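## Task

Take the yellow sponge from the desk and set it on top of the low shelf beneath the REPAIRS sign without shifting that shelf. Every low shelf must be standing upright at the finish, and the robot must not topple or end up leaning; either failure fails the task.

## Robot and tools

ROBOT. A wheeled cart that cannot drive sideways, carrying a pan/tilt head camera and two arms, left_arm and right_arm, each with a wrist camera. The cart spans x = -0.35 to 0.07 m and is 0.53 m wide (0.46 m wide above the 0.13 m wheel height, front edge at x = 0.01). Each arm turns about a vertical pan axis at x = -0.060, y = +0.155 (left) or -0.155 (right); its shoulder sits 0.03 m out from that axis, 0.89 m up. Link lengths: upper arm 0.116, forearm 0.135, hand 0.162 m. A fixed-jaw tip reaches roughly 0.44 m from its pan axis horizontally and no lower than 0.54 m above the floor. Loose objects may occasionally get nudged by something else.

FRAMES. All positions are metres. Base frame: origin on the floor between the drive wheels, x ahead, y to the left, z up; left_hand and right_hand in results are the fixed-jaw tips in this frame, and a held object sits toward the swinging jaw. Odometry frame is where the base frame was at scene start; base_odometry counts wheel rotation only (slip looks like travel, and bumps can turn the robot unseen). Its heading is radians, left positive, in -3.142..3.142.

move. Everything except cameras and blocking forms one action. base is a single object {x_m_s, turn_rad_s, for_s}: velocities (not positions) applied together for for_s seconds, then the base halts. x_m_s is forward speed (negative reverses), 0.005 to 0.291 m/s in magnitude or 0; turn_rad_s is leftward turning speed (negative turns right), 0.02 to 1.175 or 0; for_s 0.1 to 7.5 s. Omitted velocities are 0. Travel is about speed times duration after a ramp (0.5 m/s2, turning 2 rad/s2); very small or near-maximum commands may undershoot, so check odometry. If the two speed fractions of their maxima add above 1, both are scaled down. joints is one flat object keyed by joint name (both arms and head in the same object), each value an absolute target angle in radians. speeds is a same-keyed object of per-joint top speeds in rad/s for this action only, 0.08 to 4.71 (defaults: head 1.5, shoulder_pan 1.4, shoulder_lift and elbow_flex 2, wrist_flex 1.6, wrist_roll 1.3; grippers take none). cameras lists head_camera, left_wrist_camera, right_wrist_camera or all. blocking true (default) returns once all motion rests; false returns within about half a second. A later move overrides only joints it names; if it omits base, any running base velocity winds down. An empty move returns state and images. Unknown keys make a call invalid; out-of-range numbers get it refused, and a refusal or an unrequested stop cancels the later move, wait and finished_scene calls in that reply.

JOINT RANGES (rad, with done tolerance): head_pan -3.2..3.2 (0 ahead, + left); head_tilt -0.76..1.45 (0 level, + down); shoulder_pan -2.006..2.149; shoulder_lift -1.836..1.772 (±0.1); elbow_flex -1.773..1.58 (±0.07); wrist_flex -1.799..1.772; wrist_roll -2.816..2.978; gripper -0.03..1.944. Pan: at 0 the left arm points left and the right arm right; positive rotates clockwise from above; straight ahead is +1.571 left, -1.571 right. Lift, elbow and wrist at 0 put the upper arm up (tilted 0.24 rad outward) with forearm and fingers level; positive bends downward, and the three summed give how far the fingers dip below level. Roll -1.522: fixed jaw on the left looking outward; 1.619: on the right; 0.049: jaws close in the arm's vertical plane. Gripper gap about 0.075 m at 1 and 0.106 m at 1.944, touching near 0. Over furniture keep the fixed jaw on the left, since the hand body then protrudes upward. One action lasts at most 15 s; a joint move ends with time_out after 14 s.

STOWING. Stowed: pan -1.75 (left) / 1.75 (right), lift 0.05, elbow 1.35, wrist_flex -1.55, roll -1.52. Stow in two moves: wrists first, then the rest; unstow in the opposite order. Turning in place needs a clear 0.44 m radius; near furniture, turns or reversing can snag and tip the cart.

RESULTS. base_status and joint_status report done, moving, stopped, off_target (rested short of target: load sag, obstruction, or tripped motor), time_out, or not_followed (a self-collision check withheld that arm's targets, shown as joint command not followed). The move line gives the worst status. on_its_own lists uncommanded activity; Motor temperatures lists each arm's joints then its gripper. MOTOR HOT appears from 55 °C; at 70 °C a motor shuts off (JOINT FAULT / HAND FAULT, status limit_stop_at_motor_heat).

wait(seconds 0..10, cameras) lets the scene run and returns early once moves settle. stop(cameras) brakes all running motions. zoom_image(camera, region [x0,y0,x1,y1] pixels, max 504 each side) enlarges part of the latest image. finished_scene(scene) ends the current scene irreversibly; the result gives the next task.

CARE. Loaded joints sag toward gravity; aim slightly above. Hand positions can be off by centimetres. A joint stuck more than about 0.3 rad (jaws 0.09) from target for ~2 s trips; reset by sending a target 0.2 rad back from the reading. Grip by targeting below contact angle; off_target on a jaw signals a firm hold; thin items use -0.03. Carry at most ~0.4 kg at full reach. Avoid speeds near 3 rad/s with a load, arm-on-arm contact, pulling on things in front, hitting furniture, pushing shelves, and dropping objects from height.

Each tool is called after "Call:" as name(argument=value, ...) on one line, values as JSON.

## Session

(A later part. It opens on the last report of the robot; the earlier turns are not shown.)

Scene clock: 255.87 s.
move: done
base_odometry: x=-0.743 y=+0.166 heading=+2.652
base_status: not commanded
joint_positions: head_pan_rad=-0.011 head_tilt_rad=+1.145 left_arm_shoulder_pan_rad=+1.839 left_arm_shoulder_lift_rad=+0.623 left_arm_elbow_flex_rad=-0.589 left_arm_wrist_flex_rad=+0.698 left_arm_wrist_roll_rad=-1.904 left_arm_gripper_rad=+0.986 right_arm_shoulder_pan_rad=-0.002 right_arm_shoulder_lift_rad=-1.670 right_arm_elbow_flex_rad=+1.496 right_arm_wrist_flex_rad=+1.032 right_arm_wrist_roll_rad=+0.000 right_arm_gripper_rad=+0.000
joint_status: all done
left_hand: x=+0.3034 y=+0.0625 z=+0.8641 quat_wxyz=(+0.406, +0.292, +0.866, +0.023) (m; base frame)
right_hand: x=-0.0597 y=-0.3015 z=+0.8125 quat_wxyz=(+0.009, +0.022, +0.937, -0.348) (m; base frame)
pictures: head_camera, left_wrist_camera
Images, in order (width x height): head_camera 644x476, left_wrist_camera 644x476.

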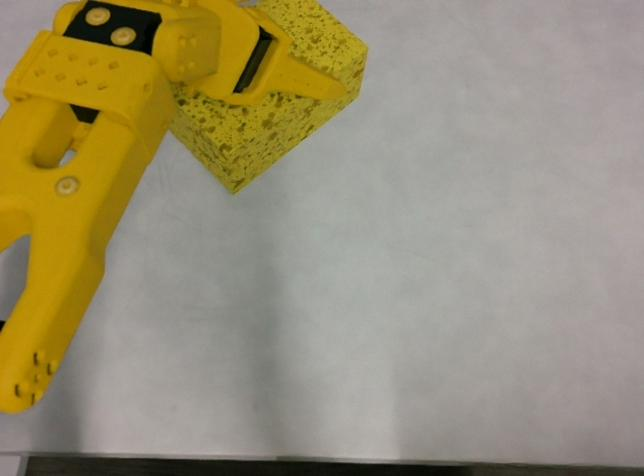

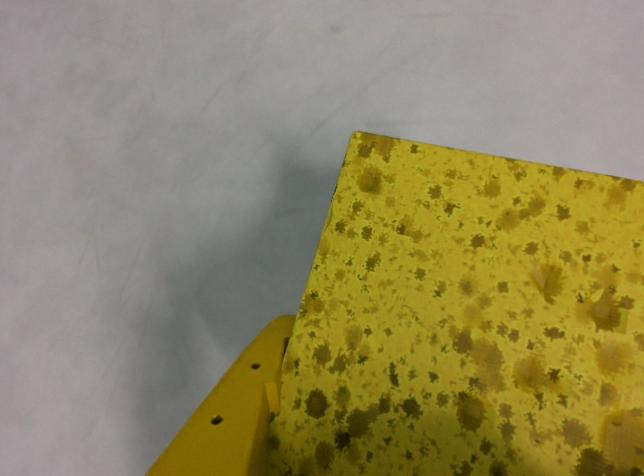

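Call:
move(joints={"left_arm_shoulder_lift_rad":0.42}, speeds={"left_arm_shoulder_lift_rad":0.5})

Call:
move(base={"x_m_s":-0.2,"for_s":4.1}, joints={"head_pan_rad":1.3,"head_tilt_rad":0.7}, cameras=["head_camera","left_wrist_camera"])

Scene clock: 281.43 s.
move: done
base_odometry: x=-0.743 y=+0.166 heading=+2.652
base_status: not commanded
joint_positions: head_pan_rad=-0.011 head_tilt_rad=+1.145 left_arm_shoulder_pan_rad=+1.839 left_arm_shoulder_lift_rad=+0.491 left_arm_elbow_flex_rad=-0.589 left_arm_wrist_flex_rad=+0.698 left_arm_wrist_roll_rad=-1.904 left_arm_gripper_rad=+0.986 right_arm_shoulder_pan_rad=-0.002 right_arm_shoulder_lift_rad=-1.670 right_arm_elbow_flex_rad=+1.496 right_arm_wrist_flex_rad=+1.032 right_arm_wrist_roll_rad=+0.000 right_arm_gripper_rad=+0.000
joint_status: all done
left_hand: x=+0.3043 y=+0.0622 z=+0.9097 quat_wxyz=(+0.465, +0.283, +0.838, +0.026) (m; base frame)
right_hand: x=-0.0597 y=-0.3015 z=+0.8125 quat_wxyz=(+0.009, +0.022, +0.937, -0.348) (m; base frame)
pictures: none

Scene clock: 286.70 s.
move: done
base_odometry: x=-0.018 y=-0.218 heading=+2.656
base_status: done (sent for 4.1 of 4.1 s)
joint_positions: head_pan_rad=+1.290 head_tilt_rad=+0.713 left_arm_shoulder_pan_rad=+1.838 left_arm_shoulder_lift_rad=+0.491 left_arm_elbow_flex_rad=-0.589 left_arm_wrist_flex_rad=+0.698 left_arm_wrist_roll_rad=-1.904 left_arm_gripper_rad=+0.986 right_arm_shoulder_pan_rad=-0.002 right_arm_shoulder_lift_rad=-1.670 right_arm_elbow_flex_rad=+1.496 right_arm_wrist_flex_rad=+1.032 right_arm_wrist_roll_rad=+0.000 right_arm_gripper_rad=+0.000
joint_status: all done
left_hand: x=+0.3045 y=+0.0628 z=+0.9097 quat_wxyz=(+0.465, +0.282, +0.839, +0.027) (m; base frame)
right_hand: x=-0.0597 y=-0.3015 z=+0.8125 quat_wxyz=(+0.009, +0.022, +0.937, -0.348) (m; base frame)
pictures: head_camera, left_wrist_camera
Images, in order (width x height): head_camera 644x476, left_wrist_camera 644x476.

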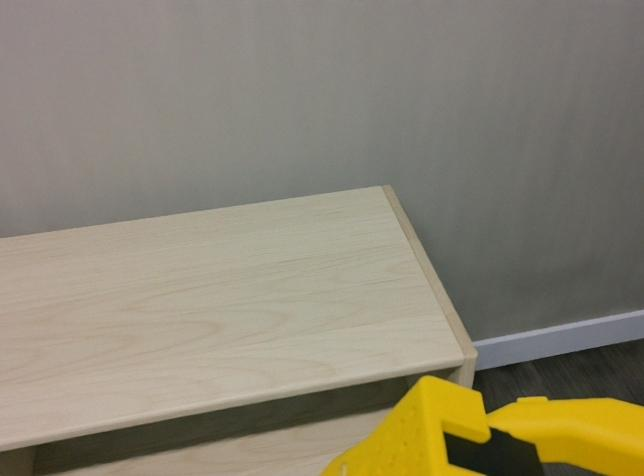

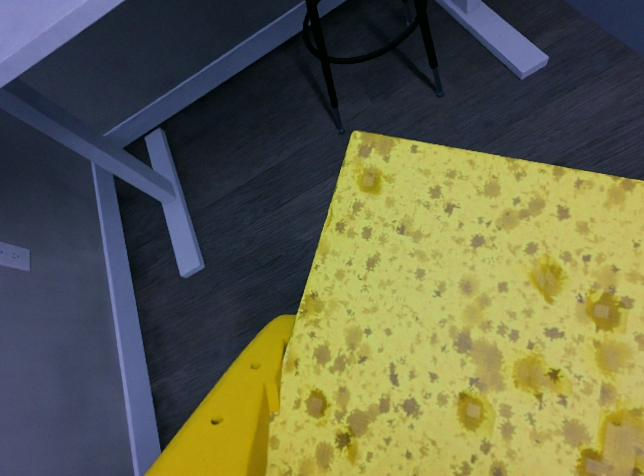

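Call:
move(base={"turn_rad_s":0.6,"for_s":2.62}, joints={"head_pan_rad":0.0,"head_tilt_rad":0.7,"left_arm_shoulder_pan_rad":1.6}, cameras=["head_camera"])

Scene clock: 295.47 s.
move: done
base_odometry: x=-0.018 y=-0.218 heading=-2.050
base_status: done (sent for 2.63 of 2.63 s)
joint_positions: head_pan_rad=+0.009 head_tilt_rad=+0.713 left_arm_shoulder_pan_rad=+1.605 left_arm_shoulder_lift_rad=+0.491 left_arm_elbow_flex_rad=-0.589 left_arm_wrist_flex_rad=+0.698 left_arm_wrist_roll_rad=-1.904 left_arm_gripper_rad=+0.986 right_arm_shoulder_pan_rad=+0.000 right_arm_shoulder_lift_rad=-1.670 right_arm_elbow_flex_rad=+1.496 right_arm_wrist_flex_rad=+1.032 right_arm_wrist_roll_rad=+0.000 right_arm_gripper_rad=+0.000
joint_status: all done
left_hand: x=+0.3159 y=+0.1495 z=+0.9097 quat_wxyz=(+0.459, +0.183, +0.866, +0.081) (m; base frame)
right_hand: x=-0.0600 y=-0.3015 z=+0.8125 quat_wxyz=(+0.009, +0.023, +0.937, -0.348) (m; base frame)
pictures: head_camera
Images, in order (width x height): head_camera 644x476.

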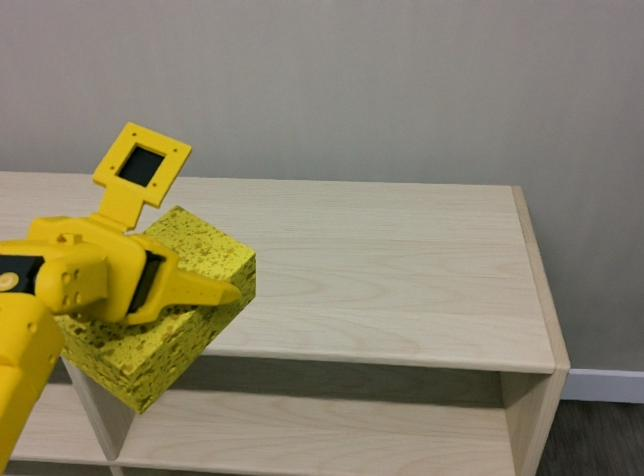

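Call:
move(base={"x_m_s":0.15,"for_s":2.1})

Call:
move(joints={"left_arm_shoulder_lift_rad":1.35,"left_arm_elbow_flex_rad":-0.54,"left_arm_wrist_flex_rad":-0.18}, speeds={"left_arm_shoulder_lift_rad":0.5,"left_arm_wrist_flex_rad":0.5}, cameras=["head_camera","left_wrist_camera"])

Scene clock: 314.40 s.
move: done
base_odometry: x=-0.163 y=-0.499 heading=-2.048
base_status: done (sent for 2.1 of 2.1 s)
joint_positions: head_pan_rad=+0.009 head_tilt_rad=+0.713 left_arm_shoulder_pan_rad=+1.605 left_arm_shoulder_lift_rad=+0.490 left_arm_elbow_flex_rad=-0.589 left_arm_wrist_flex_rad=+0.698 left_arm_wrist_roll_rad=-1.904 left_arm_gripper_rad=+0.986 right_arm_shoulder_pan_rad=+0.001 right_arm_shoulder_lift_rad=-1.670 right_arm_elbow_flex_rad=+1.496 right_arm_wrist_flex_rad=+1.032 right_arm_wrist_roll_rad=+0.000 right_arm_gripper_rad=+0.000
joint_status: not commanded
left_hand: x=+0.3159 y=+0.1495 z=+0.9103 quat_wxyz=(+0.460, +0.183, +0.865, +0.081) (m; base frame)
right_hand: x=-0.0602 y=-0.3015 z=+0.8125 quat_wxyz=(+0.008, +0.023, +0.937, -0.348) (m; base frame)
pictures: none

Scene clock: 316.77 s.
move: done
base_odometry: x=-0.163 y=-0.499 heading=-2.048
base_status: not commanded
joint_positions: head_pan_rad=+0.009 head_tilt_rad=+0.713 left_arm_shoulder_pan_rad=+1.605 left_arm_shoulder_lift_rad=+1.369 left_arm_elbow_flex_rad=-0.535 left_arm_wrist_flex_rad=-0.165 left_arm_wrist_roll_rad=-1.904 left_arm_gripper_rad=+0.986 right_arm_shoulder_pan_rad=+0.001 right_arm_shoulder_lift_rad=-1.670 right_arm_elbow_flex_rad=+1.496 right_arm_wrist_flex_rad=+1.032 right_arm_wrist_roll_rad=+0.000 right_arm_gripper_rad=+0.000
joint_status: all done
left_hand: x=+0.3085 y=+0.1498 z=+0.6953 quat_wxyz=(+0.429, +0.186, +0.881, +0.076) (m; base frame)
right_hand: x=-0.0602 y=-0.3015 z=+0.8125 quat_wxyz=(+0.008, +0.023, +0.937, -0.348) (m; base frame)
pictures: head_camera, left_wrist_camera
Images, in order (width x height): head_camera 644x476, left_wrist_camera 644x476.

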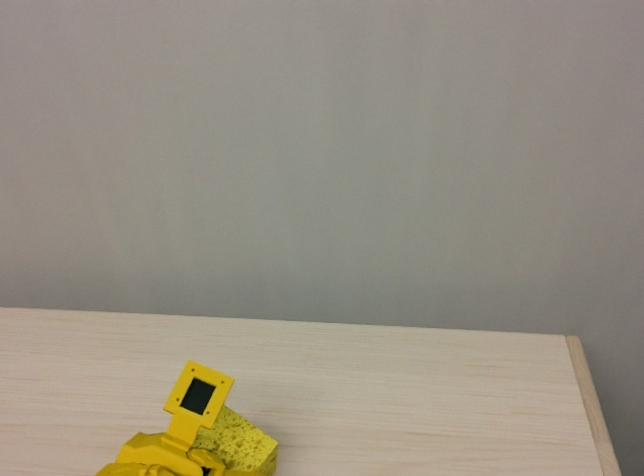

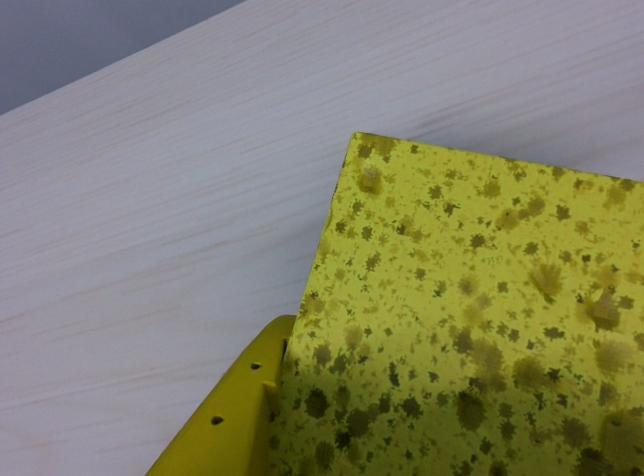

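Call:
move(joints={"left_arm_shoulder_lift_rad":1.53,"left_arm_elbow_flex_rad":-0.54,"left_arm_wrist_flex_rad":-0.36,"head_tilt_rad":1.1,"head_pan_rad":0.2}, speeds={"left_arm_shoulder_lift_rad":0.25,"left_arm_wrist_flex_rad":0.25}, cameras=["head_camera","left_wrist_camera"])

Scene clock: 326.33 s.
move: done
base_odometry: x=-0.163 y=-0.499 heading=-2.048
base_status: not commanded
joint_positions: head_pan_rad=+0.189 head_tilt_rad=+1.094 left_arm_shoulder_pan_rad=+1.603 left_arm_shoulder_lift_rad=+1.538 left_arm_elbow_flex_rad=-0.535 left_arm_wrist_flex_rad=-0.346 left_arm_wrist_roll_rad=-1.895 left_arm_gripper_rad=+0.986 right_arm_shoulder_pan_rad=+0.001 right_arm_shoulder_lift_rad=-1.670 right_arm_elbow_flex_rad=+1.496 right_arm_wrist_flex_rad=+1.032 right_arm_wrist_roll_rad=+0.000 right_arm_gripper_rad=+0.000
joint_status: all done
left_hand: x=+0.2896 y=+0.1510 z=+0.6630 quat_wxyz=(+0.435, +0.181, +0.879, +0.075) (m; base frame)
right_hand: x=-0.0602 y=-0.3015 z=+0.8125 quat_wxyz=(+0.008, +0.023, +0.937, -0.348) (m; base frame)
pictures: head_camera, left_wrist_camera
Images, in order (width x height): head_camera 644x476, left_wrist_camera 644x476.

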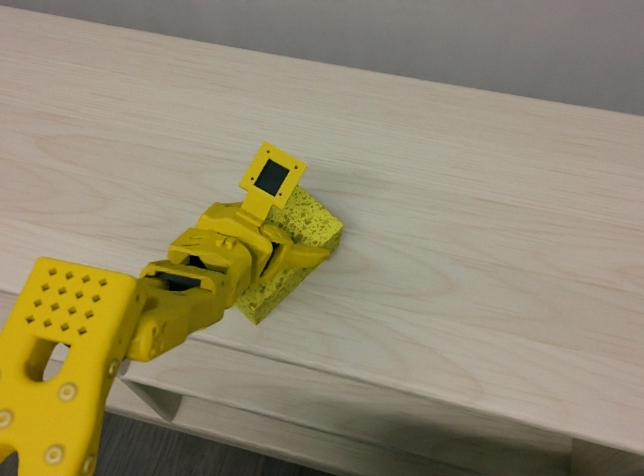

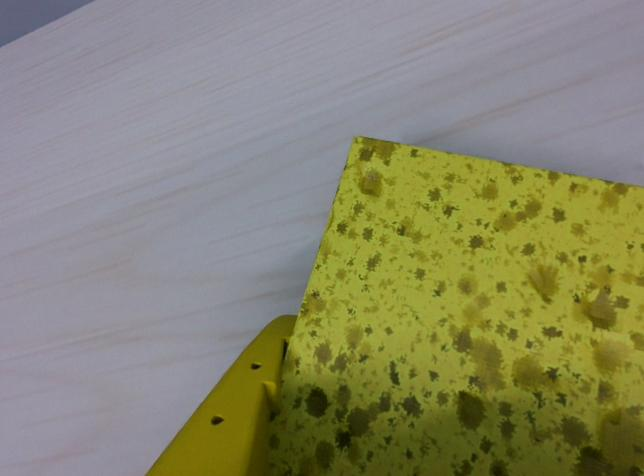

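Call:
move(base={"x_m_s":0.05,"for_s":0.7})

Call:
move(joints={"left_arm_shoulder_lift_rad":1.63,"left_arm_elbow_flex_rad":-0.55,"left_arm_wrist_flex_rad":-0.44}, speeds={"left_arm_shoulder_lift_rad":0.2,"left_arm_wrist_flex_rad":0.2}, cameras=["head_camera","left_wrist_camera"])

Scene clock: 340.47 s.
move: done
base_odometry: x=-0.179 y=-0.530 heading=-2.048
base_status: done (sent for 0.7 of 0.7 s)
joint_positions: head_pan_rad=+0.189 head_tilt_rad=+1.094 left_arm_shoulder_pan_rad=+1.605 left_arm_shoulder_lift_rad=+1.538 left_arm_elbow_flex_rad=-0.535 left_arm_wrist_flex_rad=-0.349 left_arm_wrist_roll_rad=-1.895 left_arm_gripper_rad=+0.986 right_arm_shoulder_pan_rad=+0.003 right_arm_shoulder_lift_rad=-1.670 right_arm_elbow_flex_rad=+1.496 right_arm_wrist_flex_rad=+1.032 right_arm_wrist_roll_rad=+0.000 right_arm_gripper_rad=+0.000
joint_status: not commanded
left_hand: x=+0.2899 y=+0.1504 z=+0.6634 quat_wxyz=(+0.436, +0.181, +0.878, +0.075) (m; base frame)
right_hand: x=-0.0604 y=-0.3015 z=+0.8125 quat_wxyz=(+0.008, +0.024, +0.937, -0.348) (m; base frame)
pictures: none

Scene clock: 341.33 s.
move: done
base_odometry: x=-0.179 y=-0.530 heading=-2.048
base_status: not commanded
joint_positions: head_pan_rad=+0.189 head_tilt_rad=+1.094 left_arm_shoulder_pan_rad=+1.605 left_arm_shoulder_lift_rad=+1.590 left_arm_elbow_flex_rad=-0.552 left_arm_wrist_flex_rad=-0.440 left_arm_wrist_roll_rad=-1.895 left_arm_gripper_rad=+0.986 right_arm_shoulder_pan_rad=+0.003 right_arm_shoulder_lift_rad=-1.670 right_arm_elbow_flex_rad=+1.496 right_arm_wrist_flex_rad=+1.032 right_arm_wrist_roll_rad=+0.000 right_arm_gripper_rad=+0.000
joint_status: all done
left_hand: x=+0.2896 y=+0.1504 z=+0.6621 quat_wxyz=(+0.461, +0.179, +0.866, +0.079) (m; base frame)
right_hand: x=-0.0604 y=-0.3015 z=+0.8125 quat_wxyz=(+0.008, +0.024, +0.937, -0.348) (m; base frame)
pictures: head_camera, left_wrist_camera
Images, in order (width x height): head_camera 644x476, left_wrist_camera 644x476.

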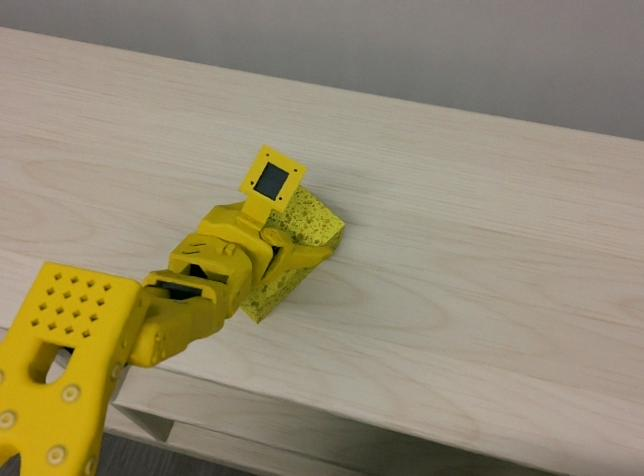

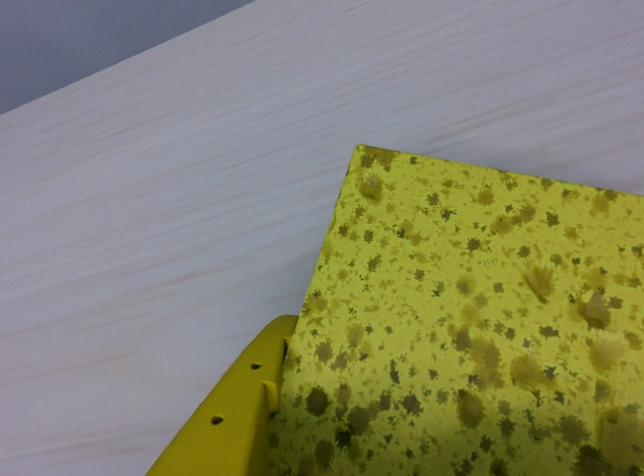

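Call:
move(joints={"left_arm_shoulder_lift_rad":1.70,"left_arm_elbow_flex_rad":-0.55,"left_arm_wrist_flex_rad":-0.46}, speeds={"left_arm_shoulder_lift_rad":0.2}, cameras=["head_camera","left_wrist_camera"])

Scene clock: 346.80 s.
move: done
base_odometry: x=-0.179 y=-0.530 heading=-2.048
base_status: not commanded
joint_positions: head_pan_rad=+0.189 head_tilt_rad=+1.094 left_arm_shoulder_pan_rad=+1.605 left_arm_shoulder_lift_rad=+1.611 left_arm_elbow_flex_rad=-0.561 left_arm_wrist_flex_rad=-0.466 left_arm_wrist_roll_rad=-1.895 left_arm_gripper_rad=+0.986 right_arm_shoulder_pan_rad=+0.003 right_arm_shoulder_lift_rad=-1.670 right_arm_elbow_flex_rad=+1.496 right_arm_wrist_flex_rad=+1.032 right_arm_wrist_roll_rad=+0.000 right_arm_gripper_rad=+0.000
joint_status: all done
left_hand: x=+0.2887 y=+0.1504 z=+0.6607 quat_wxyz=(+0.467, +0.178, +0.863, +0.080) (m; base frame)
right_hand: x=-0.0604 y=-0.3015 z=+0.8125 quat_wxyz=(+0.008, +0.024, +0.937, -0.348) (m; base frame)
pictures: head_camera, left_wrist_camera
Images, in order (width x height): head_camera 644x476, left_wrist_camera 644x476.

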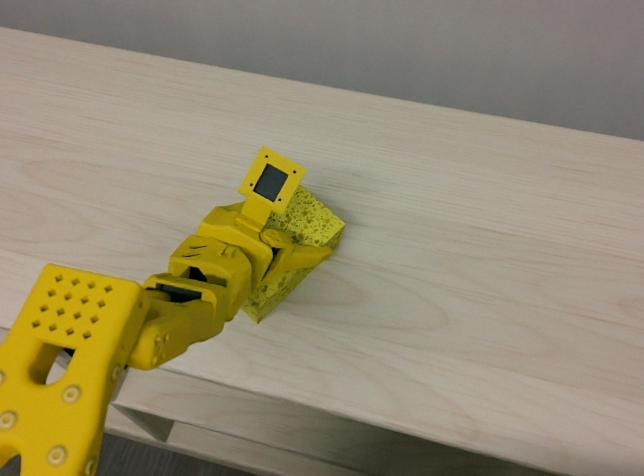

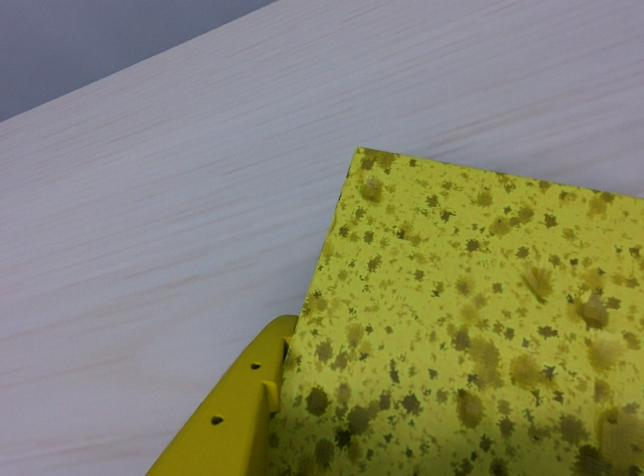

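Call:
move(joints={"left_arm_shoulder_lift_rad":1.63,"left_arm_gripper_rad":1.15})

Call:
move(joints={"left_arm_gripper_rad":1.9})

Call:
move(joints={"left_arm_shoulder_lift_rad":1.0,"left_arm_elbow_flex_rad":-0.75,"left_arm_wrist_flex_rad":0.4}, speeds={"left_arm_shoulder_lift_rad":0.4,"left_arm_elbow_flex_rad":0.15,"left_arm_wrist_flex_rad":0.55}, cameras=["head_camera","left_wrist_camera"])

Scene clock: 357.17 s.
move: done
base_odometry: x=-0.179 y=-0.530 heading=-2.048
base_status: not commanded
joint_positions: head_pan_rad=+0.189 head_tilt_rad=+1.094 left_arm_shoulder_pan_rad=+1.602 left_arm_shoulder_lift_rad=+1.616 left_arm_elbow_flex_rad=-0.564 left_arm_wrist_flex_rad=-0.467 left_arm_wrist_roll_rad=-1.895 left_arm_gripper_rad=+1.144 right_arm_shoulder_pan_rad=+0.003 right_arm_shoulder_lift_rad=-1.670 right_arm_elbow_flex_rad=+1.496 right_arm_wrist_flex_rad=+1.032 right_arm_wrist_roll_rad=+0.000 right_arm_gripper_rad=+0.000
joint_status: all done
left_hand: x=+0.2884 y=+0.1515 z=+0.6601 quat_wxyz=(+0.467, +0.177, +0.863, +0.081) (m; base frame)
right_hand: x=-0.0604 y=-0.3015 z=+0.8125 quat_wxyz=(+0.008, +0.024, +0.937, -0.348) (m; base frame)
pictures: none

Scene clock: 358.07 s.
move: done
base_odometry: x=-0.179 y=-0.530 heading=-2.048
base_status: not commanded
joint_positions: head_pan_rad=+0.189 head_tilt_rad=+1.094 left_arm_shoulder_pan_rad=+1.602 left_arm_shoulder_lift_rad=+1.634 left_arm_elbow_flex_rad=-0.552 left_arm_wrist_flex_rad=-0.457 left_arm_wrist_roll_rad=-1.895 left_arm_gripper_rad=+1.891 right_arm_shoulder_pan_rad=+0.004 right_arm_shoulder_lift_rad=-1.670 right_arm_elbow_flex_rad=+1.496 right_arm_wrist_flex_rad=+1.032 right_arm_wrist_roll_rad=+0.000 right_arm_gripper_rad=+0.000
joint_status: all done
left_hand: x=+0.2806 y=+0.1518 z=+0.6503 quat_wxyz=(+0.448, +0.179, +0.872, +0.078) (m; base frame)
right_hand: x=-0.0606 y=-0.3015 z=+0.8125 quat_wxyz=(+0.008, +0.025, +0.937, -0.348) (m; base frame)
pictures: none

Scene clock: 360.23 s.
move: done
base_odometry: x=-0.179 y=-0.530 heading=-2.048
base_status: not commanded
joint_positions: head_pan_rad=+0.189 head_tilt_rad=+1.094 left_arm_shoulder_pan_rad=+1.602 left_arm_shoulder_lift_rad=+1.074 left_arm_elbow_flex_rad=-0.714 left_arm_wrist_flex_rad=+0.398 left_arm_wrist_roll_rad=-1.895 left_arm_gripper_rad=+1.891 right_arm_shoulder_pan_rad=+0.004 right_arm_shoulder_lift_rad=-1.670 right_arm_elbow_flex_rad=+1.496 right_arm_wrist_flex_rad=+1.032 right_arm_wrist_roll_rad=+0.000 right_arm_gripper_rad=+0.000
joint_status: all done
left_hand: x=+0.3293 y=+0.1503 z=+0.7719 quat_wxyz=(+0.390, +0.184, +0.900, +0.067) (m; base frame)
right_hand: x=-0.0606 y=-0.3015 z=+0.8125 quat_wxyz=(+0.008, +0.025, +0.937, -0.348) (m; base frame)
pictures: head_camera, left_wrist_camera
Images, in order (width x height): head_camera 644x476, left_wrist_camera 644x476.

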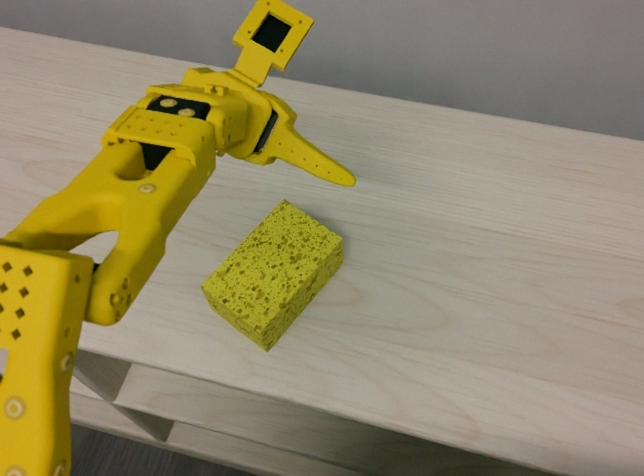

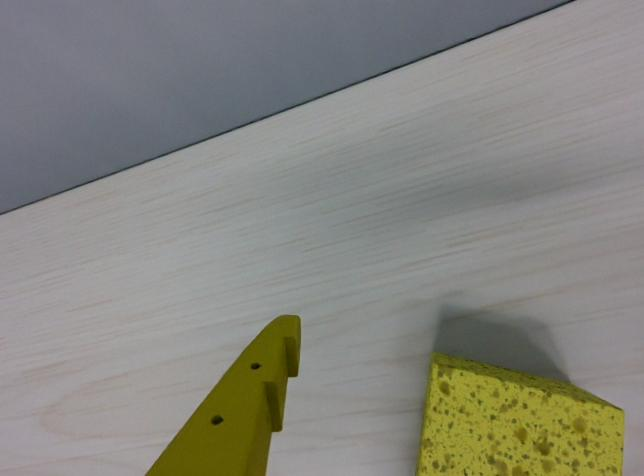

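Call:
finished_scene(scene=2)

The scene is finished: the task was done.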